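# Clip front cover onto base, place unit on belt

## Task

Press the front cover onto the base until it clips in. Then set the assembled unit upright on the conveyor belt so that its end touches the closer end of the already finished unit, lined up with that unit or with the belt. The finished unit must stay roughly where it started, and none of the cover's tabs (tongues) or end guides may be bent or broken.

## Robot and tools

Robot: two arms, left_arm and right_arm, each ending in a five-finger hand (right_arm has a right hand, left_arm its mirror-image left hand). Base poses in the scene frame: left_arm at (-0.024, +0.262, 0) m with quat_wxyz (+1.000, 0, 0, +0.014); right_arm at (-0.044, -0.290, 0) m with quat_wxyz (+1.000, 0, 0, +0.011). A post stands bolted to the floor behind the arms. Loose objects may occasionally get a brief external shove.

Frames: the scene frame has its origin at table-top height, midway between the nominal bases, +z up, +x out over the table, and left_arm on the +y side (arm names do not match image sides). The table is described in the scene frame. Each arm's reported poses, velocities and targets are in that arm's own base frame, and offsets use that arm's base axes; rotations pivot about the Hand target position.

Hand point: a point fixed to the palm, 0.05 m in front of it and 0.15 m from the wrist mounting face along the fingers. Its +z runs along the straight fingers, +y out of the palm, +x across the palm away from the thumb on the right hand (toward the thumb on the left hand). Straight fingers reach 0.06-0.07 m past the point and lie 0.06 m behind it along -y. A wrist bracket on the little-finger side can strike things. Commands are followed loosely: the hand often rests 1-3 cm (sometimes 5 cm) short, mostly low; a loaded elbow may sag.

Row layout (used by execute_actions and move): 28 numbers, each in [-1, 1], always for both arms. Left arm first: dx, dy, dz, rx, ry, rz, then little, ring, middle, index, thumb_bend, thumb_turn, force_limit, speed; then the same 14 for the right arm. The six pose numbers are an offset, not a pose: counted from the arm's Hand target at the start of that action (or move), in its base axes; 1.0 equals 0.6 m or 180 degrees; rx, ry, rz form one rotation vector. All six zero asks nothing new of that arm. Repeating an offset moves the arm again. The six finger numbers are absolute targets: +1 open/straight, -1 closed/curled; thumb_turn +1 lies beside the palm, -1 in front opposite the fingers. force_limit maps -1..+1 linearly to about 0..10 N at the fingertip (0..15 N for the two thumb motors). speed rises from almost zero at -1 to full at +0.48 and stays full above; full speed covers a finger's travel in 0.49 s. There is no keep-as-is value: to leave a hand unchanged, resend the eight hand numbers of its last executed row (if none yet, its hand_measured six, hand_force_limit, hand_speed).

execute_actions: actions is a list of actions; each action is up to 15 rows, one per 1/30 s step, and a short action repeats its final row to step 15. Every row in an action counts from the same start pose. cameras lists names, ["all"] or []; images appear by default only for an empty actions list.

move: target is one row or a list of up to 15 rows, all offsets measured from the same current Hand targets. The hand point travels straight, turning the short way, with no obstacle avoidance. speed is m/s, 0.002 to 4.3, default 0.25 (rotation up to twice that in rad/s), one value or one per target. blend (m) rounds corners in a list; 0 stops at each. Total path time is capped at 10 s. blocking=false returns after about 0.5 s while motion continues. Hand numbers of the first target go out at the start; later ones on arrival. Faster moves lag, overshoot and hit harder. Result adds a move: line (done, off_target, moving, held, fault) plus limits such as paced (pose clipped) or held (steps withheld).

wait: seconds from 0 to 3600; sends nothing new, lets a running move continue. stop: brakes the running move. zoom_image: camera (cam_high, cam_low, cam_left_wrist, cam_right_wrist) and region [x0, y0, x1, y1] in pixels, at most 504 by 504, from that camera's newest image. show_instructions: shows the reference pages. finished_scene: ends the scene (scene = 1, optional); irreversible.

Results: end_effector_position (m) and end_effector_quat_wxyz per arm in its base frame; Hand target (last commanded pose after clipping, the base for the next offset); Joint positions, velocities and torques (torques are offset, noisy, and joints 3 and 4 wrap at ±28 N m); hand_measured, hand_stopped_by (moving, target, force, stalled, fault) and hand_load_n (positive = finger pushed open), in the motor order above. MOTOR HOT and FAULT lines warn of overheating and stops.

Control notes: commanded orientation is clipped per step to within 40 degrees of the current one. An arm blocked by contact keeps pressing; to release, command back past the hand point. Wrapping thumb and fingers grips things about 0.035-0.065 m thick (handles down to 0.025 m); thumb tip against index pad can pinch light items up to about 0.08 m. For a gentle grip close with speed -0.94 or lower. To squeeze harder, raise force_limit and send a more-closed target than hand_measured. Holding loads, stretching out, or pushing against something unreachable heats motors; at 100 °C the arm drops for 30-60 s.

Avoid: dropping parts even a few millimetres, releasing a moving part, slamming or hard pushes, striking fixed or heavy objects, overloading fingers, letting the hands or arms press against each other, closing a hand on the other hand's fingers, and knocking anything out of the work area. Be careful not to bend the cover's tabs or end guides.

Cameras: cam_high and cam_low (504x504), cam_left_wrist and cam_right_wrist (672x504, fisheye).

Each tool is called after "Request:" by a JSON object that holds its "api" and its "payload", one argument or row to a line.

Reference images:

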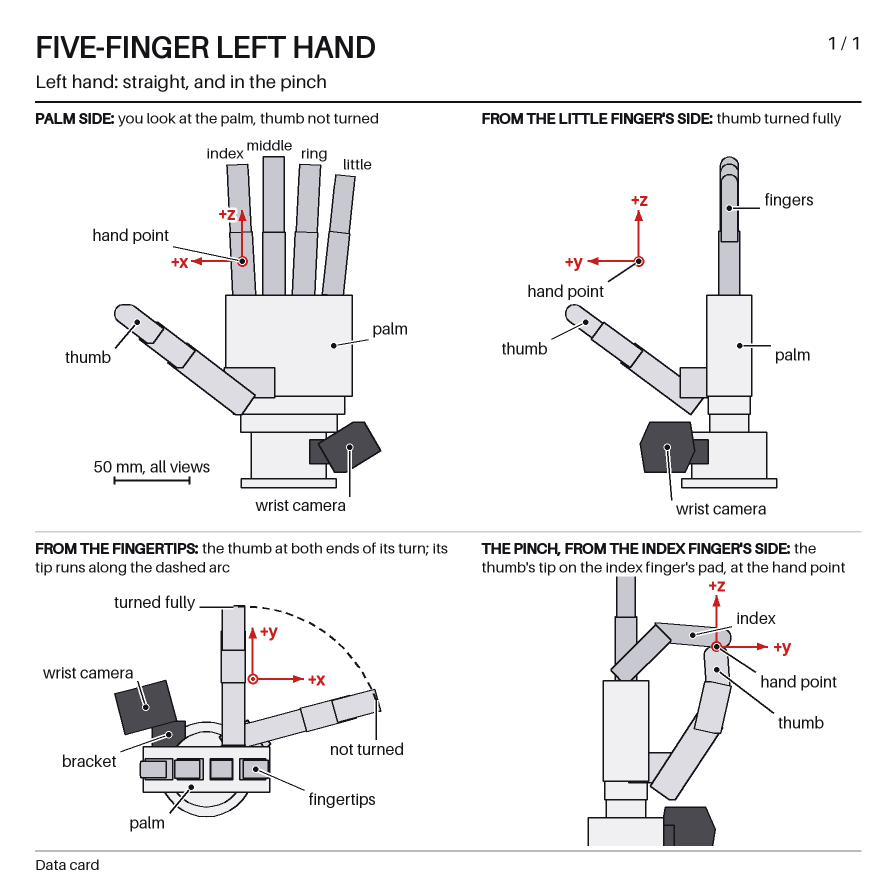

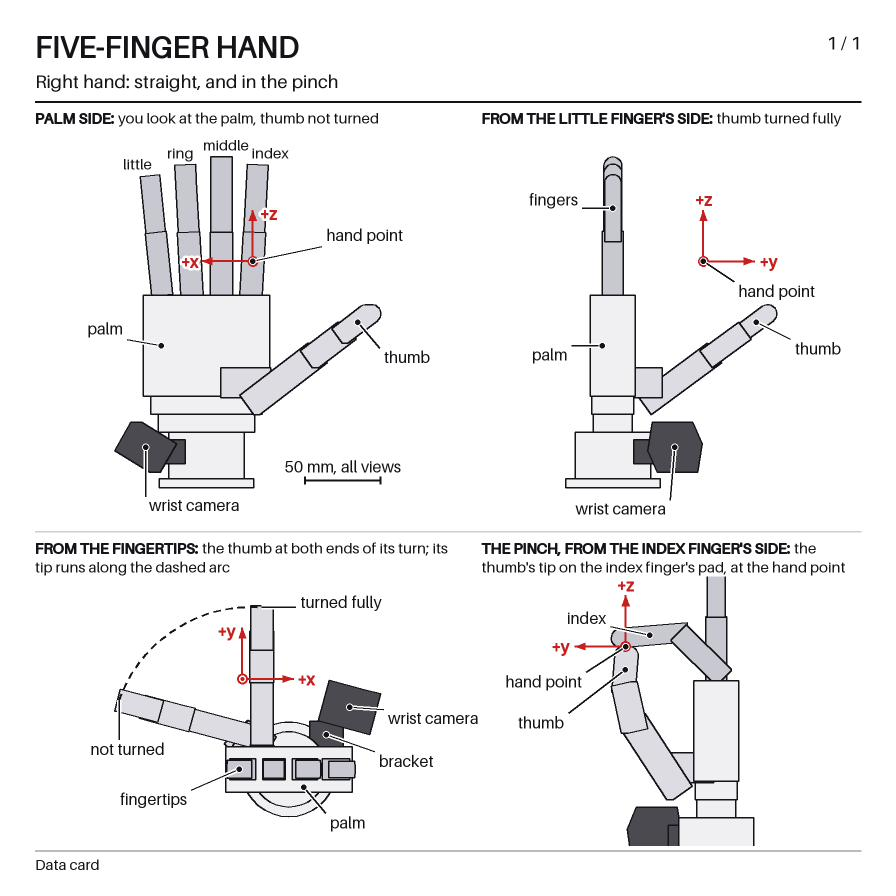

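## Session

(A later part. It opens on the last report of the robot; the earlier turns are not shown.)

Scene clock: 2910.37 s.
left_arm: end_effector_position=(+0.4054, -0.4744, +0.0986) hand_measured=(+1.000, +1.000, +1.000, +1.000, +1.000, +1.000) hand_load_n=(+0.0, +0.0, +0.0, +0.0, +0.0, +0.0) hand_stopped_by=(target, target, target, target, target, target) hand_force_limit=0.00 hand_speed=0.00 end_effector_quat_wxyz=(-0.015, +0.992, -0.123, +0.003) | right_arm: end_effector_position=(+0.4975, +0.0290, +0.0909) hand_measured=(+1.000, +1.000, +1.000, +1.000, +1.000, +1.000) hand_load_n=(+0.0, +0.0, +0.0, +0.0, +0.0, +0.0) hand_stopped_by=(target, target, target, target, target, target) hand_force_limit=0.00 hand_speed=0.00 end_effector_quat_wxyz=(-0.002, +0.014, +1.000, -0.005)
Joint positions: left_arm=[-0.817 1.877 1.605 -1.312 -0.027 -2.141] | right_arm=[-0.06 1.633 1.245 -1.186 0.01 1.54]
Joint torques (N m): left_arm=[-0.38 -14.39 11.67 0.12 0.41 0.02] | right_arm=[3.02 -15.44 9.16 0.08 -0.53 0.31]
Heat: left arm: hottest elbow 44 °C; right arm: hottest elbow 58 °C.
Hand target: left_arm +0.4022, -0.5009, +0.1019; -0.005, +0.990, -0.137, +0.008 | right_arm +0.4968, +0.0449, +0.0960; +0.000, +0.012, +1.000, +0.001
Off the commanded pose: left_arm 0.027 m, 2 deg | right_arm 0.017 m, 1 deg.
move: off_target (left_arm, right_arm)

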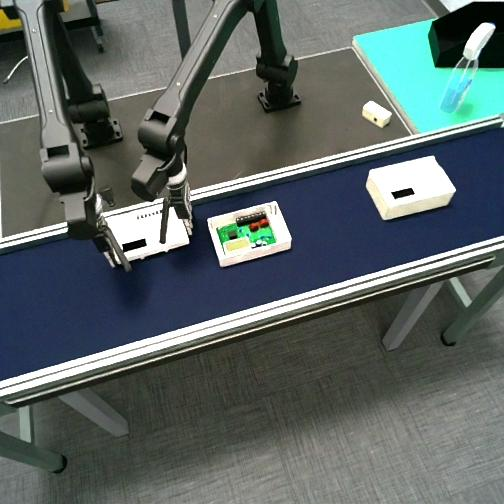

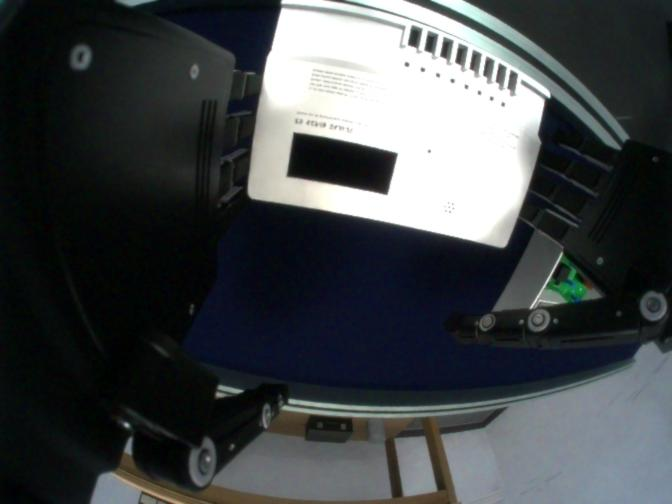

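Request:
{"api": "move", "payload": {
  "target": [
    [0,-0.02,0,0,0,0,1,1,1,1,1,1,0,0,0,0.025,0,0,0,0,1,1,1,1,1,1,0,0]
  ],
  "speed": 0.05,
  "cameras": ["cam_left_wrist","cam_right_wrist"]
}}

Scene clock: 2926.43 s.
left_arm: end_effector_position=(+0.4067, -0.4778, +0.0978) hand_measured=(+1.000, +1.000, +1.000, +1.000, +1.000, +1.000) hand_load_n=(+0.0, +0.0, +0.0, +0.0, +0.0, +0.0) hand_stopped_by=(target, target, target, target, target, target) hand_force_limit=0.00 hand_speed=0.00 end_effector_quat_wxyz=(-0.021, +0.993, -0.118, +0.000) | right_arm: end_effector_position=(+0.4974, +0.0288, +0.0898) hand_measured=(+1.000, +1.000, +1.000, +1.000, +1.000, +1.000) hand_load_n=(+0.0, +0.0, +0.0, +0.0, +0.0, +0.0) hand_stopped_by=(target, target, target, target, target, target) hand_force_limit=0.00 hand_speed=0.00 end_effector_quat_wxyz=(-0.002, +0.015, +1.000, -0.016)
Joint positions: left_arm=[-0.822 1.893 1.629 -1.333 -0.032 -2.156] | right_arm=[-0.051 1.632 1.245 -1.186 0.033 1.55]
Joint torques (N m): left_arm=[-0.79 -14.51 12.01 0.53 0.59 0.11] | right_arm=[0.56 -14.68 9.07 0.39 -0.52 0.06]
Heat: left arm: hottest elbow 45 °C; right arm: hottest elbow 57 °C.
Hand target: left_arm +0.4020, -0.5114, +0.1019; -0.005, +0.990, -0.137, +0.008 (not the last commanded pose) | right_arm +0.4975, +0.0312, +0.0905; -0.002, +0.015, +1.000, -0.010 (not the last commanded pose)
Off the commanded pose: left_arm 0.036 m, 3 deg | right_arm 0.032 m, 2 deg.
move: held (right_arm; a check stopped the path), off_target (left_arm; braked when a check withheld steps of right_arm); limits=held
pose unreachable (right arm): on one or more control steps of this call, first in action 0 (counted from 0), this arm could not follow its commanded pose, so it was not sent that pose on those steps. It may still have moved: this result reports where it is.
cause: moving toward the commanded pose would bring a part of the arm too close to another arm (a part of this arm just beyond joint 5 (wrist yaw) and a part of the left arm just beyond its joint 4 (wrist pitch), along the way the arms are being sent, or toward where that arm still pushes).

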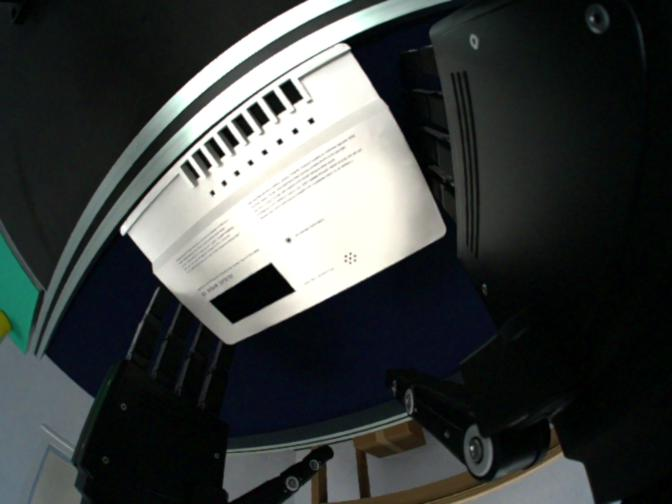

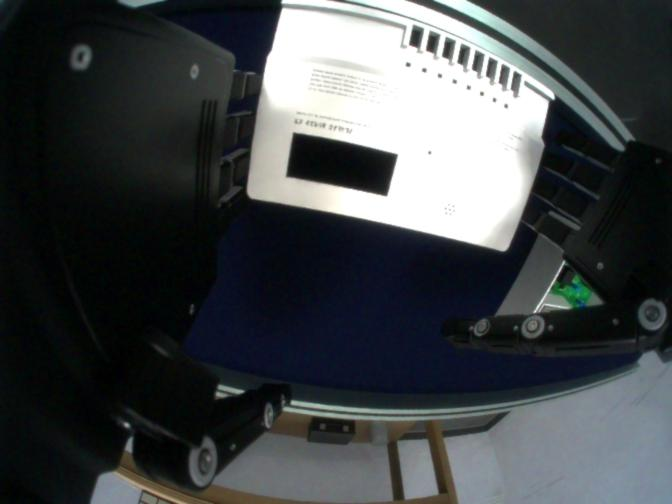

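Request:
{"api": "move", "payload": {
  "target": [
    [0,0.02,0,0,0,0,1,1,1,1,1,1,0,0,0,0.023,0.006,0,0,0,1,1,1,1,1,1,0,0]
  ],
  "speed": 0.05,
  "cameras": []
}}

Scene clock: 2944.87 s.
left_arm: end_effector_position=(+0.4067, -0.4778, +0.0978) hand_measured=(+1.000, +1.000, +1.000, +1.000, +1.000, +1.000) hand_load_n=(+0.0, +0.0, +0.0, +0.0, +0.0, +0.0) hand_stopped_by=(target, target, target, target, target, target) hand_force_limit=0.00 hand_speed=0.00 end_effector_quat_wxyz=(-0.021, +0.993, -0.118, +0.000) | right_arm: end_effector_position=(+0.4972, +0.0285, +0.0897) hand_measured=(+1.000, +1.000, +1.000, +1.000, +1.000, +1.000) hand_load_n=(+0.0, +0.0, +0.0, +0.0, +0.0, +0.0) hand_stopped_by=(target, target, target, target, target, target) hand_force_limit=0.00 hand_speed=0.00 end_effector_quat_wxyz=(-0.003, +0.018, +1.000, -0.016)
Joint positions: left_arm=[-0.822 1.893 1.629 -1.333 -0.032 -2.156] | right_arm=[-0.051 1.632 1.245 -1.189 0.033 1.557]
Joint torques (N m): left_arm=[0.15 -16.26 9.5 0.98 0.58 0.21] | right_arm=[3.14 -15.15 9.4 0.03 -0.54 0.26]
Heat: left arm: hottest elbow 44 °C; right arm: hottest elbow 57 °C.
Hand target: left_arm +0.4020, -0.4994, +0.1019; -0.005, +0.990, -0.138, +0.008 | right_arm +0.4975, +0.0450, +0.0941; -0.002, +0.015, +1.000, -0.010
Off the commanded pose: left_arm 0.023 m, 3 deg | right_arm 0.017 m, 1 deg.
move: off_target (left_arm, right_arm)

Request:
{"api": "move", "payload": {
  "target": [
    [0,0.045,0.012,-0.05,0,0,1,1,1,1,1,1,0,0,0,-0.05,0.012,0.05,0,0,1,1,1,1,1,1,0,0]
  ],
  "speed": 0.05,
  "cameras": ["cam_high","cam_left_wrist","cam_right_wrist","cam_low"]
}}

Scene clock: 2961.30 s.
left_arm: end_effector_position=(+0.4041, -0.4687, +0.1087) hand_measured=(+1.000, +1.000, +1.000, +1.000, +1.000, +1.000) hand_load_n=(+0.0, +0.0, +0.0, +0.5, +0.0, +0.0) hand_stopped_by=(target, target, target, target, target, target) hand_force_limit=0.00 hand_speed=0.00 end_effector_quat_wxyz=(+0.061, +0.990, -0.128, +0.017) | right_arm: end_effector_position=(+0.4938, +0.0174, +0.1008) hand_measured=(+1.000, +1.000, +1.000, +1.000, +1.000, +1.000) hand_load_n=(+0.0, +0.0, +0.0, +0.0, +0.0, +0.0) hand_stopped_by=(target, target, target, target, target, target) hand_force_limit=0.00 hand_speed=0.00 end_effector_quat_wxyz=(-0.001, +0.018, +0.998, +0.063)
Joint positions: left_arm=[-0.775 1.79 1.474 -1.153 0.077 -2.092] | right_arm=[-0.141 1.632 1.245 -1.2 -0.126 1.464]
Joint torques (N m): left_arm=[1.67 -16.26 6.9 1.37 0.79 0.16] | right_arm=[-0.15 -13.33 10.7 -0.09 -0.54 -0.08]
Heat: left arm: hottest elbow 43 °C; right arm: hottest elbow 57 °C.
Hand target: left_arm +0.4023, -0.4723, +0.1093; +0.073, +0.988, -0.136, +0.019 | right_arm +0.4975, +0.0149, +0.1013; -0.003, +0.015, +0.998, +0.068
Off the commanded pose: left_arm 0.004 m, 2 deg | right_arm 0.004 m, 1 deg.
move: done

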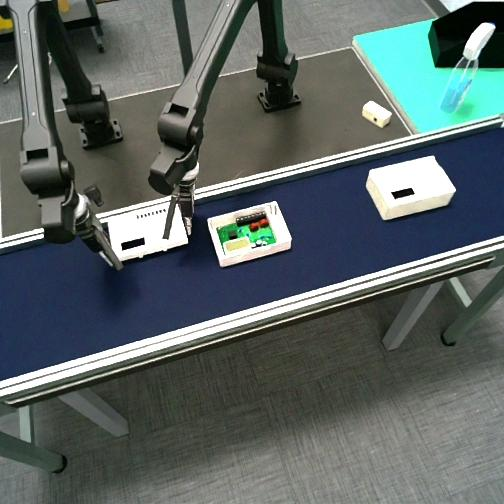

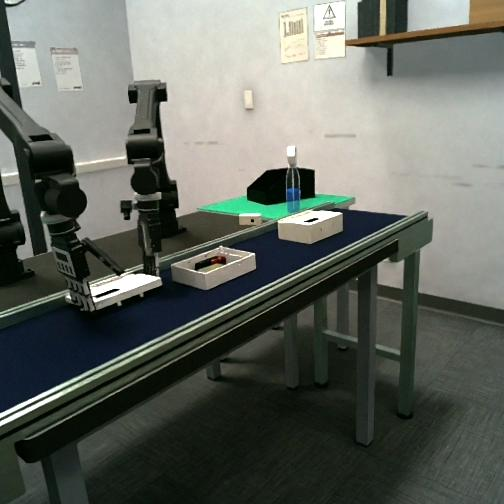

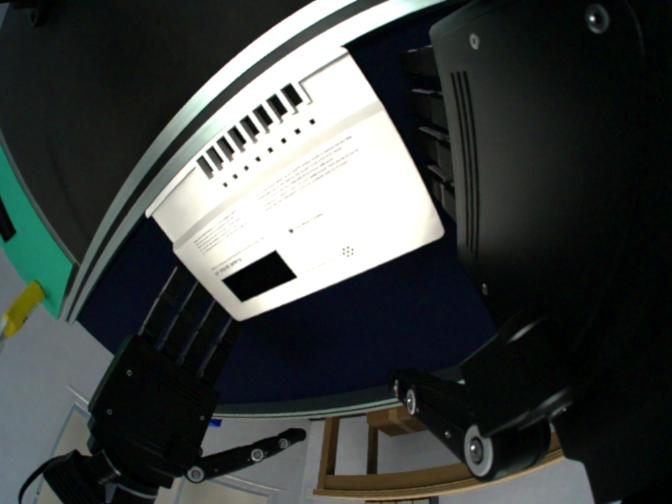

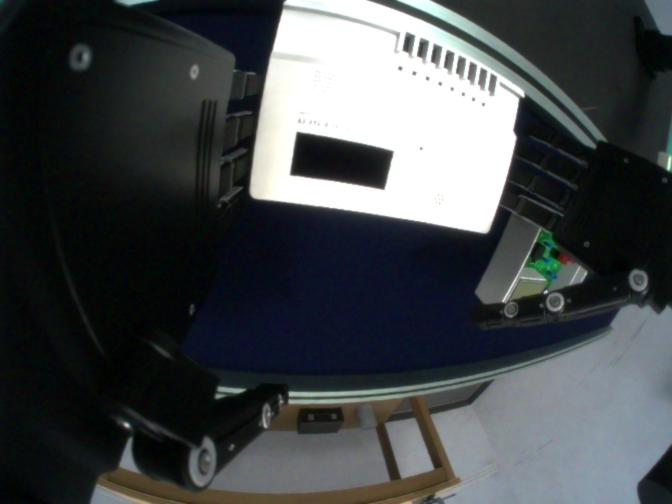

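Request:
{"api": "move", "payload": {
  "target": [
    [0,-0.035,0,0,0,0,1,1,1,1,1,1,0,0,0,0.04,0,0,0,0,1,1,1,1,1,1,0,0]
  ],
  "speed": 0.05,
  "cameras": ["cam_high","cam_low"]
}}

Request:
{"api": "zoom_image", "payload": {
  "camera": "cam_low",
  "region": [50, 220, 210, 340]
}}

Scene clock: 2973.33 s.
left_arm: end_effector_position=(+0.4050, -0.4685, +0.1087) hand_measured=(+1.000, +1.000, +1.000, +1.000, +1.000, +1.000) hand_load_n=(+0.0, +0.0, +0.0, +0.0, +0.0, +0.0) hand_stopped_by=(target, target, target, target, target, target) hand_force_limit=0.00 hand_speed=0.00 end_effector_quat_wxyz=(+0.061, +0.991, -0.121, +0.016) | right_arm: end_effector_position=(+0.4945, +0.0193, +0.1001) hand_measured=(+1.000, +1.000, +1.000, +1.000, +1.000, +1.000) hand_load_n=(+0.0, +0.0, +0.0, +0.0, -0.5, +0.0) hand_stopped_by=(target, target, target, target, target, target) hand_force_limit=0.00 hand_speed=0.00 end_effector_quat_wxyz=(-0.002, +0.023, +0.998, +0.060)
Joint positions: left_arm=[-0.775 1.79 1.474 -1.153 0.077 -2.106] | right_arm=[-0.133 1.632 1.245 -1.2 -0.118 1.484]
Joint torques (N m): left_arm=[-0.15 -13.27 10.78 0.9 0.69 0.06] | right_arm=[3.55 -14.15 9.68 0.27 -0.88 0.22]
Heat: left arm: hottest elbow 43 °C; right arm: hottest elbow 58 °C.
Hand target: left_arm +0.4023, -0.4933, +0.1093; +0.073, +0.988, -0.136, +0.019 | right_arm +0.4975, +0.0389, +0.1013; -0.003, +0.015, +0.998, +0.068
Off the commanded pose: left_arm 0.025 m, 2 deg | right_arm 0.020 m, 1 deg.
move: off_target (left_arm, right_arm)

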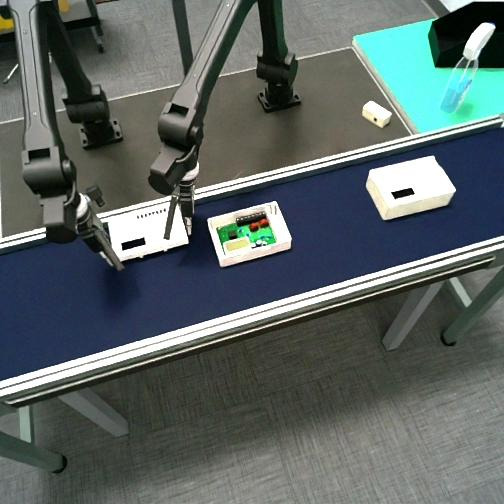

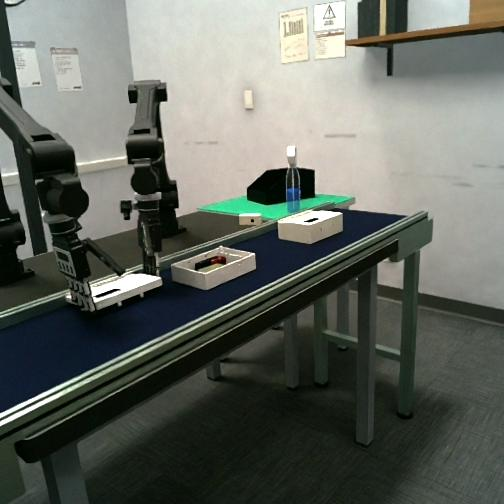

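Scaled by 3.150.

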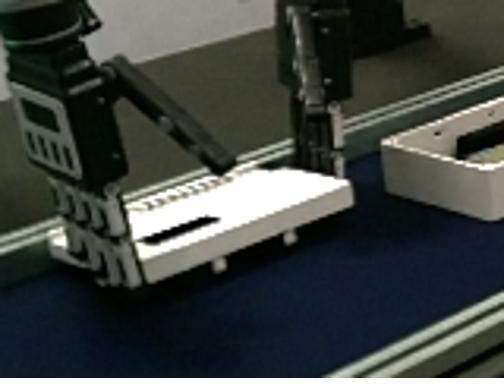

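Request:
{"api": "move", "payload": {
  "target": [
    [0,0,0.08,0,0,0,1,1,1,1,1,1,0,0,0,0,0.08,0,0,0,1,1,1,1,1,1,0,0]
  ],
  "speed": 0.05,
  "cameras": ["cam_high","cam_low","cam_right_wrist"]
}}

Request:
{"api": "zoom_image", "payload": {
  "camera": "cam_low",
  "region": [50, 200, 210, 320]
}}

Scene clock: 2985.20 s.
left_arm: end_effector_position=(+0.4022, -0.4665, +0.1289) hand_measured=(+1.000, +1.000, +1.000, +1.000, +1.000, +1.000) hand_load_n=(+0.0, +0.0, +0.0, +0.0, +0.0, +0.0) hand_stopped_by=(target, target, target, target, target, target) hand_force_limit=0.00 hand_speed=0.00 end_effector_quat_wxyz=(+0.050, +0.991, -0.121, +0.000) | right_arm: end_effector_position=(+0.4873, +0.0219, +0.1323) hand_measured=(+1.000, +1.000, +1.000, +1.000, +1.000, +1.000) hand_load_n=(+0.0, +0.0, +0.0, +0.0, +0.0, +0.0) hand_stopped_by=(target, target, target, target, target, target) hand_force_limit=0.00 hand_speed=0.00 end_effector_quat_wxyz=(-0.016, +0.026, +0.998, +0.062)
Joint positions: left_arm=[-0.775 1.791 1.538 -1.257 0.079 -2.106] | right_arm=[-0.13 1.603 1.299 -1.312 -0.12 1.49]
Joint torques (N m): left_arm=[-0.15 -16.21 12.38 0.25 0.65 0.07] | right_arm=[3.31 -14.97 12.41 -0.23 -0.83 0.17]
Heat: left arm: hottest elbow 44 °C; right arm: hottest elbow 58 °C.
Hand target: left_arm +0.4021, -0.4935, +0.1571; +0.073, +0.988, -0.136, +0.019 | right_arm +0.4975, +0.0389, +0.1493; -0.003, +0.015, +0.998, +0.068
Off the commanded pose: left_arm 0.039 m, 4 deg | right_arm 0.026 m, 2 deg.
move: off_target (left_arm, right_arm)

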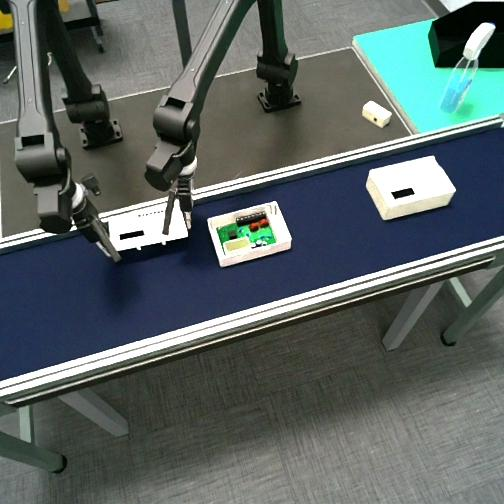

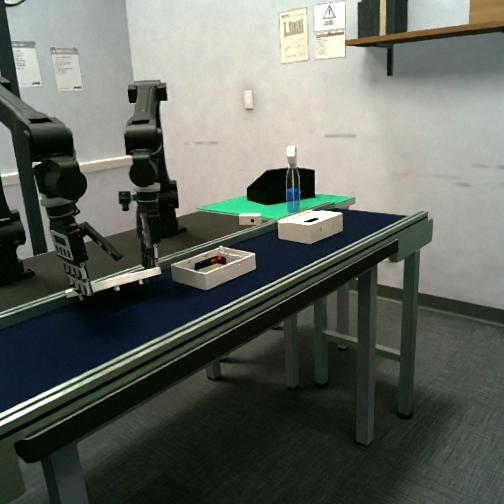

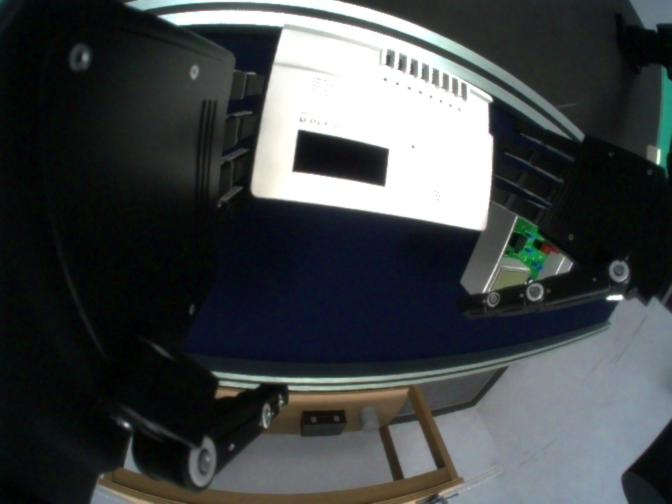

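Scaled by 3.150.

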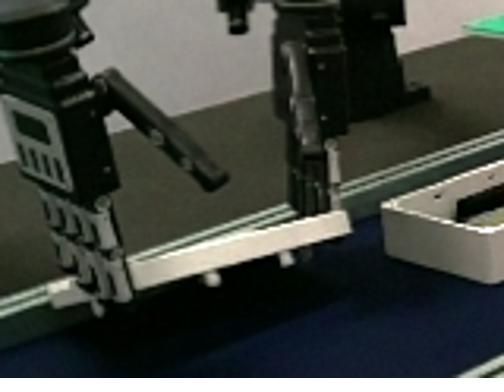

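Request:
{"api": "move", "payload": {
  "target": [
    [0,0,-0.08,0,0,0,1,1,1,1,1,1,0,0,0,0,-0.08,0,0,0,1,1,1,1,1,1,0,0]
  ],
  "speed": 0.04,
  "cameras": ["cam_high","cam_low","cam_right_wrist","cam_left_wrist"]
}}

Request:
{"api": "zoom_image", "payload": {
  "camera": "cam_low",
  "region": [50, 200, 210, 320]
}}

Scene clock: 3011.03 s.
left_arm: end_effector_position=(+0.4108, -0.4729, +0.1124) hand_measured=(+1.000, +1.000, +1.000, +1.000, +1.000, +1.000) hand_load_n=(+0.0, +0.0, +0.0, +0.0, +0.0, +0.0) hand_stopped_by=(target, target, target, target, target, target) hand_force_limit=0.00 hand_speed=0.00 end_effector_quat_wxyz=(+0.058, +0.991, -0.118, +0.015) | right_arm: end_effector_position=(+0.4990, +0.0181, +0.1126) hand_measured=(+1.000, +1.000, +1.000, +1.000, +1.000, +1.000) hand_load_n=(+0.0, +0.0, +0.0, +0.0, +0.0, +0.0) hand_stopped_by=(target, target, target, target, target, target) hand_force_limit=0.00 hand_speed=0.00 end_effector_quat_wxyz=(+0.009, +0.024, +0.998, +0.053)
Joint positions: left_arm=[-0.775 1.808 1.511 -1.179 0.073 -2.112] | right_arm=[-0.13 1.616 1.261 -1.209 -0.108 1.49]
Joint torques (N m): left_arm=[-0.32 -14.56 7.97 1.91 0.86 0.12] | right_arm=[3.25 -12.75 8.36 0.65 -1.2 0.17]
Heat: left arm: hottest elbow 46 °C; right arm: hottest elbow 57 °C.
Hand target: left_arm +0.4020, -0.4934, +0.1092; +0.073, +0.988, -0.136, +0.019 | right_arm +0.4975, +0.0388, +0.1013; -0.003, +0.015, +0.998, +0.068
Off the commanded pose: left_arm 0.023 m, 3 deg | right_arm 0.024 m, 2 deg.
move: off_target (left_arm, right_arm)

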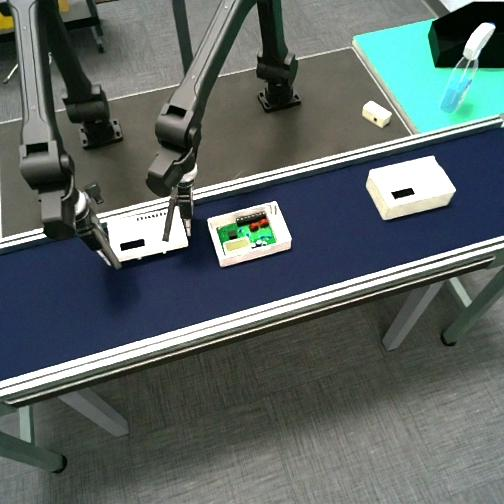

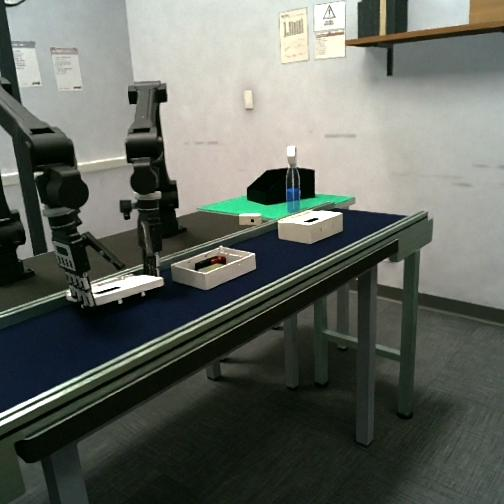

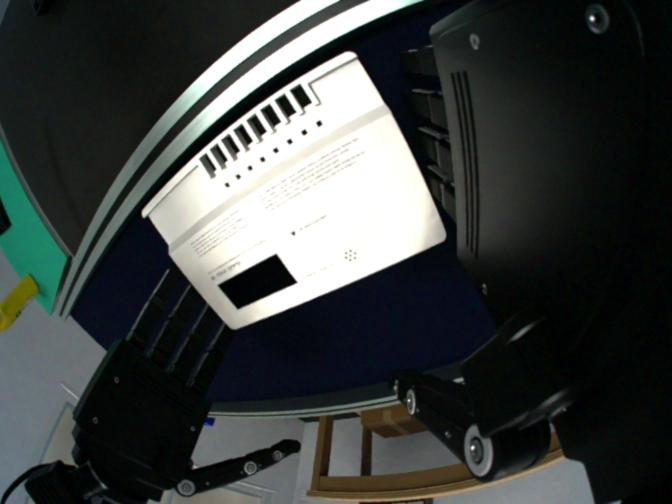

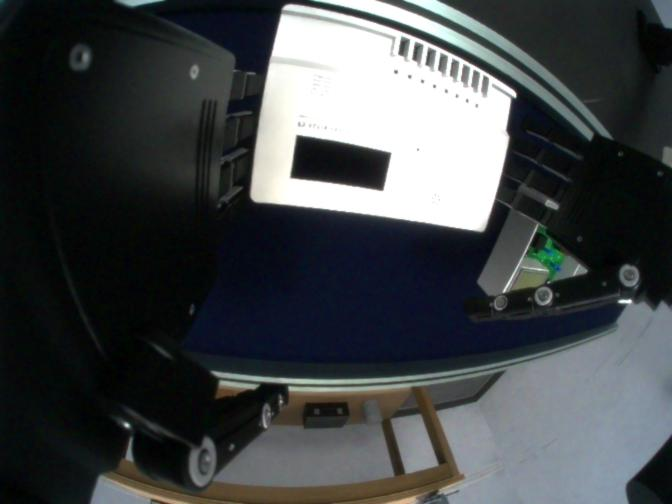

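Scaled by 3.150.

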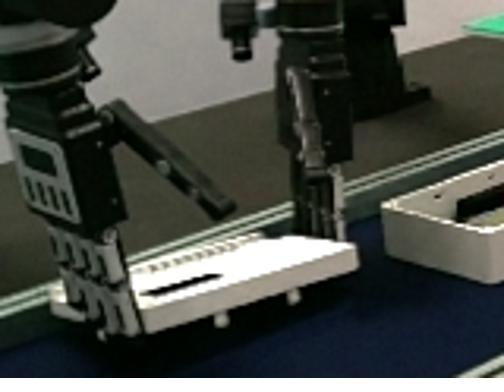

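Request:
{"api": "move", "payload": {
  "target": [
    [0,0,-0.012,0,0,0,1,1,1,1,1,1,0,0,0,0,-0.025,0,0,0,1,1,1,1,1,1,0,0]
  ],
  "speed": 0.04,
  "cameras": ["cam_right_wrist","cam_left_wrist"]
}}

Request:
{"api": "zoom_image", "payload": {
  "camera": "cam_left_wrist",
  "region": [380, 40, 500, 260]
}}

Scene clock: 3017.53 s.
left_arm: end_effector_position=(+0.4113, -0.4734, +0.1098) hand_measured=(+1.000, +1.000, +1.000, +1.000, +1.000, +1.000) hand_load_n=(+0.0, +0.0, -0.5, +0.0, +0.0, +0.0) hand_stopped_by=(target, target, target, target, target, target) hand_force_limit=0.00 hand_speed=0.00 end_effector_quat_wxyz=(+0.060, +0.991, -0.118, +0.018) | right_arm: end_effector_position=(+0.4992, +0.0177, +0.0977) hand_measured=(+1.000, +1.000, +1.000, +1.000, +1.000, +1.000) hand_load_n=(+0.0, +0.0, +0.0, +0.0, -0.5, +0.0) hand_stopped_by=(target, target, target, target, target, target) hand_force_limit=0.00 hand_speed=0.00 end_effector_quat_wxyz=(+0.009, +0.024, +0.998, +0.052)
Joint positions: left_arm=[-0.775 1.808 1.502 -1.163 0.073 -2.112] | right_arm=[-0.13 1.631 1.238 -1.171 -0.106 1.49]
Joint torques (N m): left_arm=[-0.21 -14.45 7.69 2.02 0.86 0.13] | right_arm=[3.25 -12.75 8.2 0.69 -1.26 0.17]
Heat: left arm: hottest elbow 45 °C; right arm: hottest elbow 57 °C.
Hand target: left_arm +0.4020, -0.4935, +0.1021; +0.073, +0.988, -0.136, +0.019 | right_arm +0.4976, +0.0388, +0.0863; -0.003, +0.015, +0.998, +0.068
Off the commanded pose: left_arm 0.023 m, 3 deg | right_arm 0.024 m, 2 deg.
move: off_target (left_arm, right_arm)
Images, in order (width x height): cam_left_wrist 672x504, cam_right_wrist 672x504.

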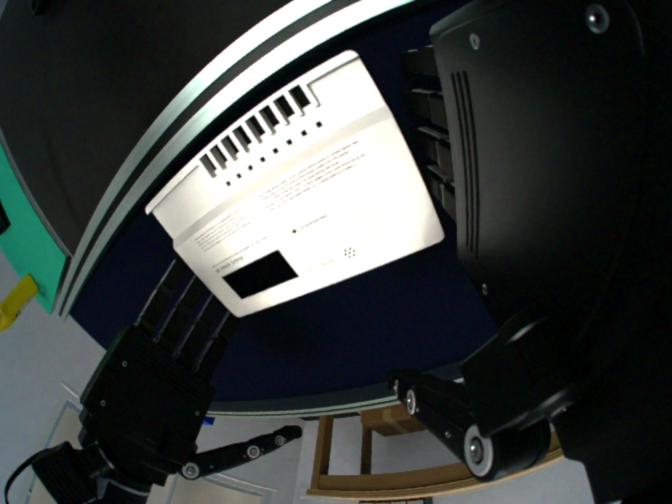

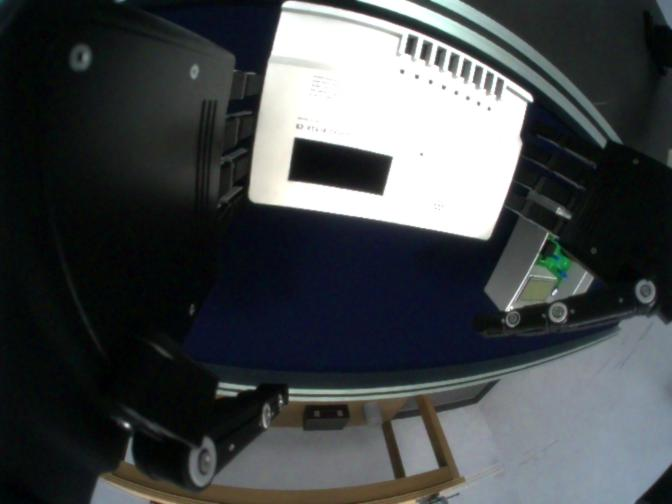

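Scaled by 2.291 from the camera's image (finer frame: 960x720).

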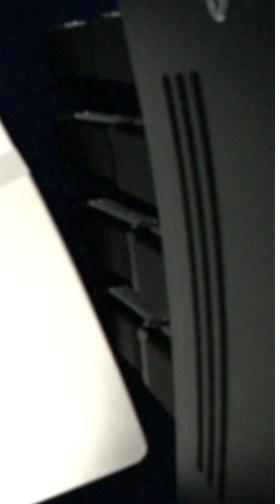

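Request:
{"api": "move", "payload": {
  "target": [
    [-0.02,0.045,0,0,0,0,1,1,1,1,1,1,0,0,0,-0.03,0.012,0,0,0,1,1,1,1,1,1,0,0],
    [-0.025,0.01,0,0,0,0,1,1,1,1,1,1,0,0,0,-0.02,0.012,0,0,0,1,1,1,1,1,1,0,0]
  ],
  "speed": 0.05,
  "cameras": ["cam_high","cam_left_wrist","cam_right_wrist"]
}}

Request:
{"api": "zoom_image", "payload": {
  "camera": "cam_high",
  "region": [100, 180, 220, 280]
}}

Scene clock: 3025.47 s.
left_arm: end_effector_position=(+0.4005, -0.4647, +0.1085) hand_measured=(+1.000, +1.000, +1.000, +1.000, +1.000, +1.000) hand_load_n=(+0.0, +0.0, +0.0, +0.0, +0.0, +0.0) hand_stopped_by=(target, target, target, target, target, target) hand_force_limit=0.00 hand_speed=0.00 end_effector_quat_wxyz=(+0.069, +0.990, -0.118, +0.027) | right_arm: end_effector_position=(+0.4972, +0.0210, +0.0989) hand_measured=(+1.000, +1.000, +1.000, +1.000, +1.000, +1.000) hand_load_n=(+0.0, +0.0, +0.0, +0.0, +0.0, +0.0) hand_stopped_by=(target, target, target, target, target, target) hand_force_limit=0.00 hand_speed=0.00 end_effector_quat_wxyz=(+0.007, +0.016, +0.998, +0.060)
Joint positions: left_arm=[-0.777 1.76 1.425 -1.108 0.076 -2.115] | right_arm=[-0.131 1.631 1.238 -1.177 -0.122 1.473]
Joint torques (N m): left_arm=[-0.85 -12.75 9.61 0.43 0.67 0.03] | right_arm=[1.2 -12.92 9.72 -0.02 -0.72 0.09]
Heat: left arm: hottest elbow 44 °C; right arm: hottest elbow 57 °C.
Hand target: left_arm +0.3871, -0.4874, +0.1020; +0.073, +0.988, -0.136, +0.019 | right_arm +0.4975, +0.0269, +0.0935; -0.003, +0.015, +0.998, +0.068
Off the commanded pose: left_arm 0.027 m, 2 deg | right_arm 0.008 m, 1 deg.
move: off_target (left_arm)

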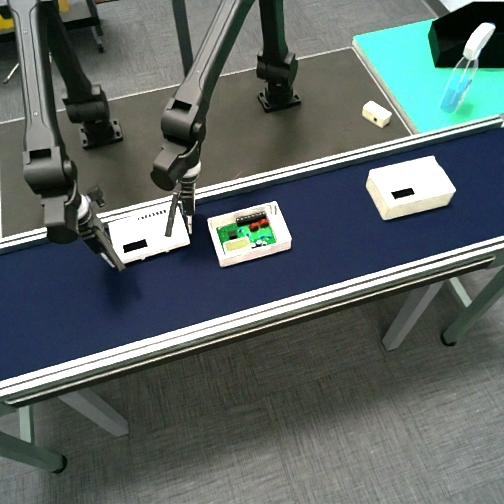

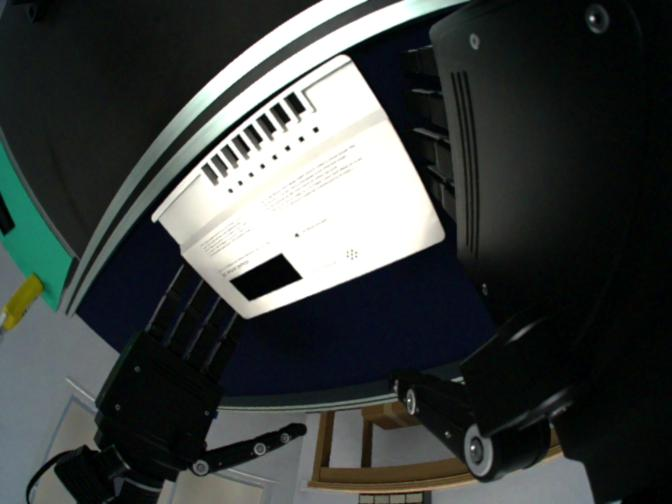

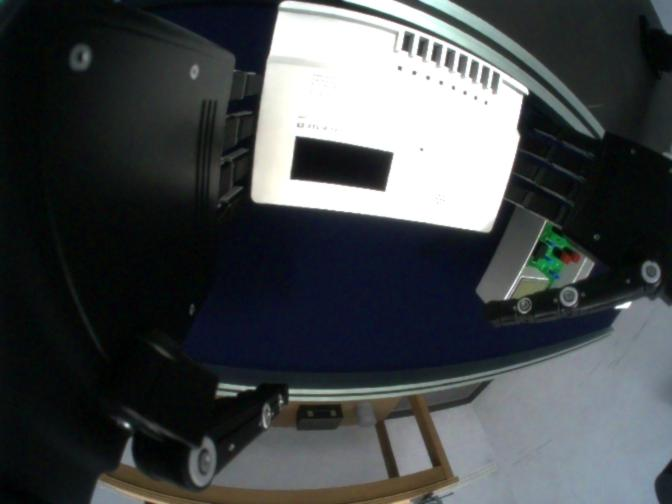

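Scaled by 4.200.

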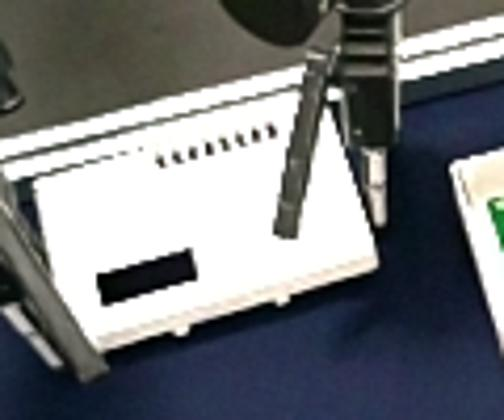

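Request:
{"api": "move", "payload": {
  "target": [
    [0,0,0,0,0,0,1,0.6,0.6,1,1,1,-0.7,-0.94,0,0,0,0,0,0,1,1,1,1,1,1,0,0]
  ],
  "speed": 0.05,
  "cameras": ["cam_left_wrist","cam_right_wrist"]
}}

Request:
{"api": "zoom_image", "payload": {
  "camera": "cam_left_wrist",
  "region": [380, 40, 500, 260]
}}

Scene clock: 3034.83 s.
left_arm: end_effector_position=(+0.4008, -0.4644, +0.1084) hand_measured=(+1.000, +0.792, +0.934, +1.000, +1.000, +1.000) hand_load_n=(+0.0, +1.5, +1.5, +0.0, +0.0, +0.0) hand_stopped_by=(target, force, force, target, target, target) hand_force_limit=-0.70 hand_speed=-0.94 end_effector_quat_wxyz=(+0.068, +0.990, -0.118, +0.028) | right_arm: end_effector_position=(+0.4973, +0.0213, +0.0991) hand_measured=(+1.000, +1.000, +1.000, +1.000, +1.000, +1.000) hand_load_n=(+0.0, +0.0, +0.0, +0.0, +0.0, +0.0) hand_stopped_by=(target, target, target, target, target, target) hand_force_limit=0.00 hand_speed=0.00 end_effector_quat_wxyz=(+0.007, +0.016, +0.998, +0.061)
Joint positions: left_arm=[-0.777 1.76 1.425 -1.108 0.074 -2.115] | right_arm=[-0.131 1.631 1.238 -1.177 -0.124 1.473]
Joint torques (N m): left_arm=[-0.97 -12.81 9.61 0.42 0.75 0.04] | right_arm=[1.2 -12.92 9.72 -0.02 -0.64 0.09]
Heat: left arm: hottest elbow 45 °C; right arm: hottest elbow 57 °C.
Hand target: left_arm +0.3871, -0.4874, +0.1020; +0.073, +0.988, -0.136, +0.019 | right_arm +0.4975, +0.0269, +0.0935; -0.003, +0.015, +0.998, +0.068
Off the commanded pose: left_arm 0.028 m, 2 deg | right_arm 0.008 m, 1 deg.
move: done

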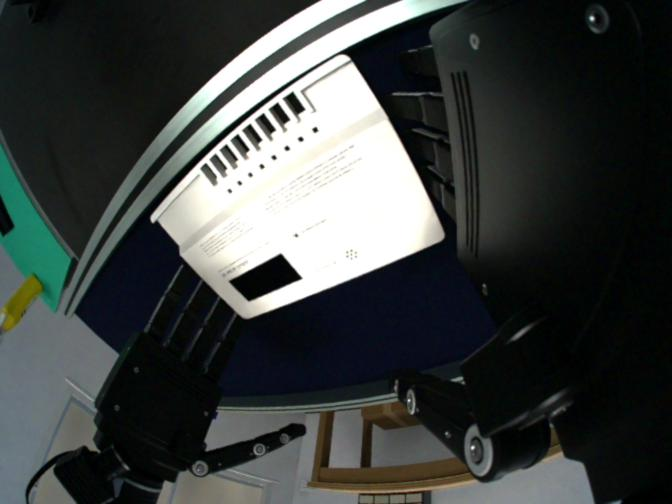

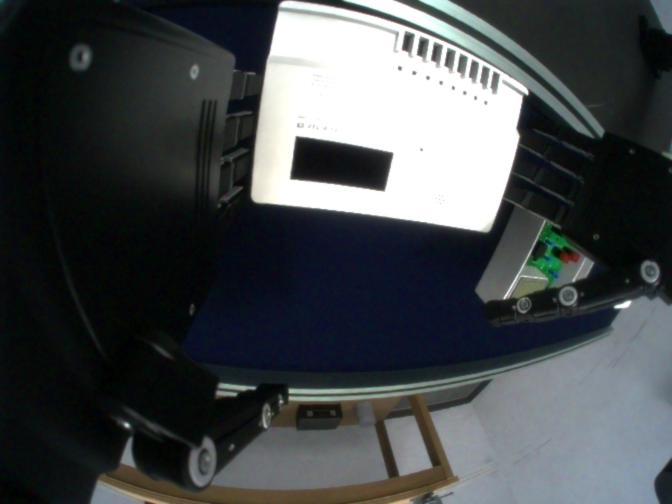

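Scaled by 2.291 from the camera's image (finer frame: 960x720).

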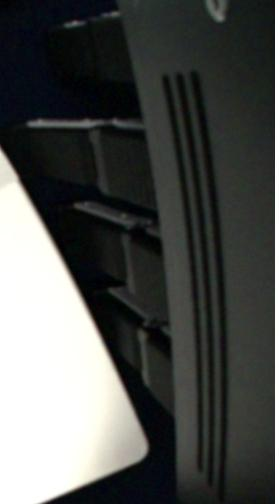

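Request:
{"api": "move", "payload": {
  "target": [
    [0,-0.012,0,0,0,0,1,0.6,0.6,1,1,1,-0.7,-0.94,0,0.03,0,0,0,0,1,1,1,1,1,1,0,0],
    [0,-0.012,0.08,0,0,0,1,0.6,0.6,1,1,1,-0.7,-0.94,0,0.03,0.08,0,0,0,1,1,1,1,1,1,0,0]
  ],
  "speed": 0.05,
  "cameras": ["cam_high","cam_low","cam_right_wrist"]
}}

Request:
{"api": "zoom_image", "payload": {
  "camera": "cam_low",
  "region": [50, 200, 210, 320]
}}

Scene clock: 3047.23 s.
left_arm: end_effector_position=(+0.3877, -0.4634, +0.1220) hand_measured=(+1.000, +0.792, +0.934, +1.000, +1.000, +1.000) hand_load_n=(+0.0, +2.5, +0.5, +0.0, -0.5, +0.0) hand_stopped_by=(target, force, force, target, target, target) hand_force_limit=-0.70 hand_speed=-0.94 end_effector_quat_wxyz=(+0.047, +0.991, -0.122, +0.001) | right_arm: end_effector_position=(+0.4912, +0.0259, +0.1272) hand_measured=(+1.000, +1.000, +1.000, +1.000, +1.000, +1.000) hand_load_n=(+0.0, +0.0, +0.0, +0.0, +0.0, +0.0) hand_stopped_by=(target, target, target, target, target, target) hand_force_limit=0.00 hand_speed=0.00 end_effector_quat_wxyz=(-0.009, +0.026, +0.998, +0.060)
Joint positions: left_arm=[-0.792 1.765 1.485 -1.23 0.073 -2.12] | right_arm=[-0.119 1.605 1.288 -1.282 -0.118 1.501]
Joint torques (N m): left_arm=[-0.56 -15.56 12.66 0.32 0.8 0.01] | right_arm=[3.49 -14.74 11.93 -0.5 -0.89 0.18]
Heat: left arm: hottest elbow 45 °C; right arm: hottest elbow 57 °C.
Hand target: left_arm +0.3872, -0.4945, +0.1500; +0.073, +0.988, -0.136, +0.019 | right_arm +0.4975, +0.0450, +0.1415; -0.003, +0.015, +0.998, +0.068
Off the commanded pose: left_arm 0.042 m, 4 deg | right_arm 0.025 m, 2 deg.
move: off_target (left_arm, right_arm)

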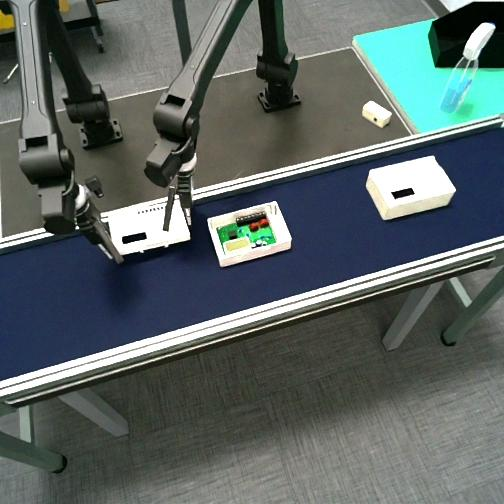

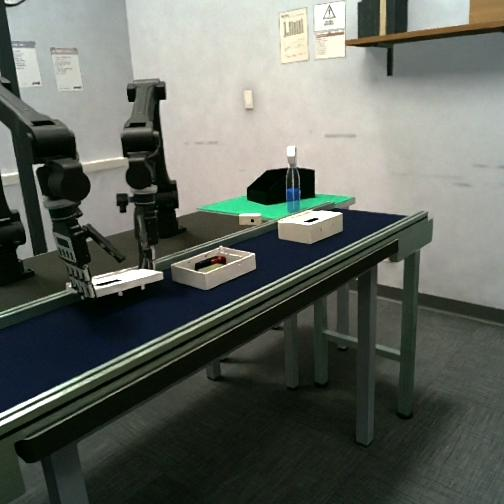

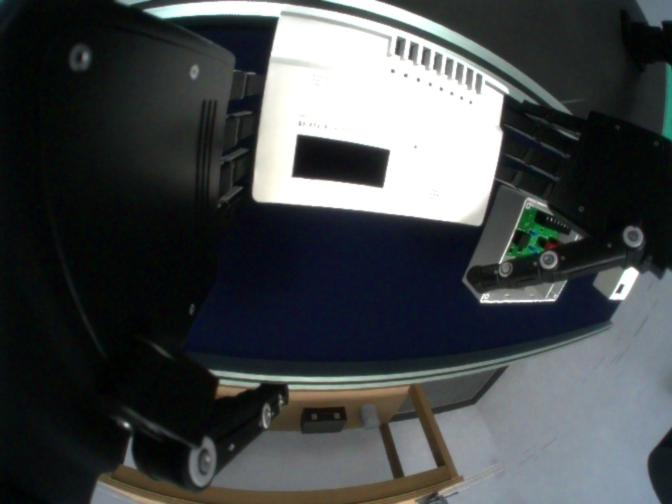

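Scaled by 3.150.

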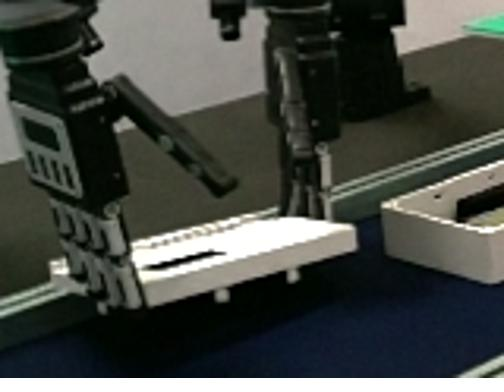

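Request:
{"api": "move", "payload": {
  "target": [
    [0.01,0,0.08,0,0,0,1,0.6,0.6,1,1,1,-0.7,-0.94,0,0,0.06,0,0,0,1,1,1,1,1,1,0,0]
  ],
  "speed": 0.05,
  "cameras": ["cam_high","cam_low","cam_right_wrist"]
}}

Request:
{"api": "zoom_image", "payload": {
  "camera": "cam_low",
  "region": [50, 180, 210, 300]
}}

Scene clock: 3054.93 s.
left_arm: end_effector_position=(+0.3892, -0.4653, +0.1600) hand_measured=(+1.000, +0.792, +0.934, +1.000, +1.000, +1.000) hand_load_n=(+0.0, +0.0, +0.0, +0.0, +0.0, +0.0) hand_stopped_by=(target, force, force, target, target, target) hand_force_limit=-0.70 hand_speed=-0.94 end_effector_quat_wxyz=(+0.040, +0.992, -0.120, -0.010) | right_arm: end_effector_position=(+0.4897, +0.0251, +0.1606) hand_measured=(+1.000, +1.000, +1.000, +1.000, +1.000, +1.000) hand_load_n=(+0.0, +0.0, +0.0, +0.0, +0.0, +0.0) hand_stopped_by=(target, target, target, target, target, target) hand_force_limit=0.00 hand_speed=0.00 end_effector_quat_wxyz=(-0.014, +0.026, +0.998, +0.058)
Joint positions: left_arm=[-0.792 1.765 1.591 -1.363 0.075 -2.123] | right_arm=[-0.119 1.584 1.354 -1.38 -0.113 1.502]
Joint torques (N m): left_arm=[0.03 -16.67 13.3 0.66 0.74 0.11] | right_arm=[3.49 -14.45 12.42 -0.34 -1.07 0.17]
Heat: left arm: hottest elbow 45 °C; right arm: hottest elbow 57 °C.
Hand target: left_arm +0.3932, -0.4944, +0.1979; +0.073, +0.988, -0.136, +0.019 | right_arm +0.4975, +0.0450, +0.1774; -0.003, +0.015, +0.998, +0.068
Off the commanded pose: left_arm 0.048 m, 5 deg | right_arm 0.027 m, 2 deg.
move: off_target (left_arm, right_arm)

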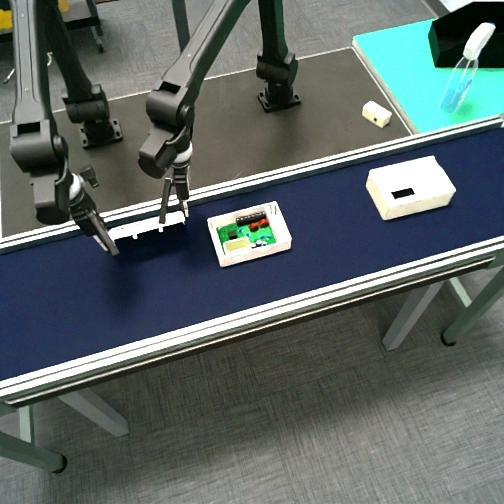

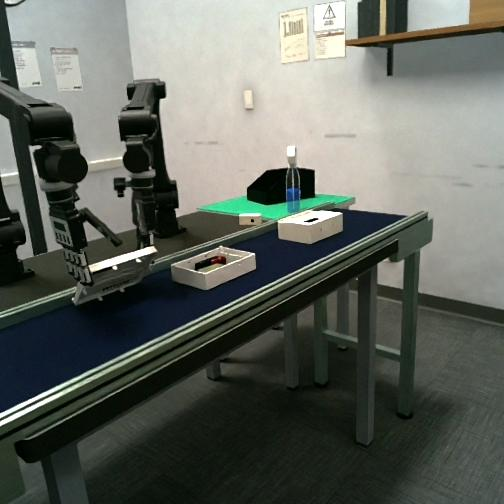

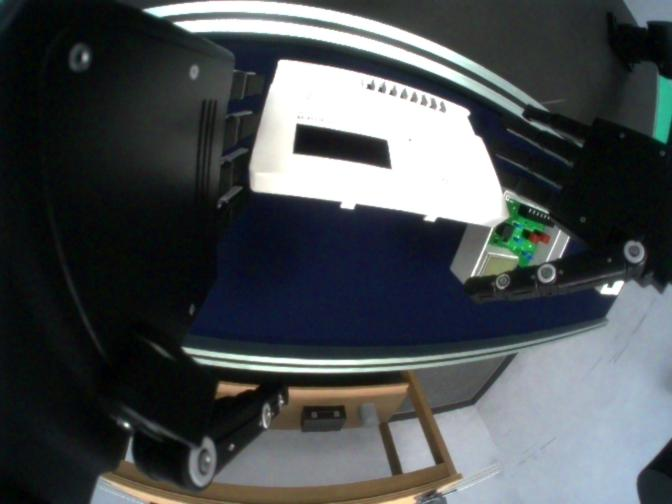

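Scaled by 3.150.

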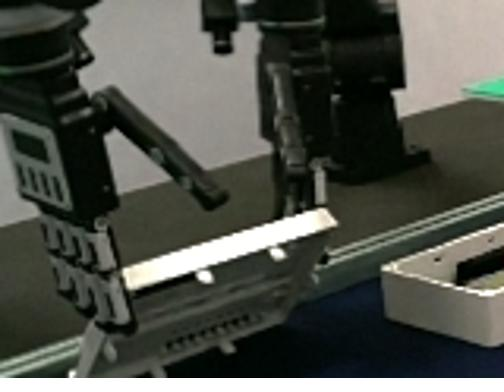

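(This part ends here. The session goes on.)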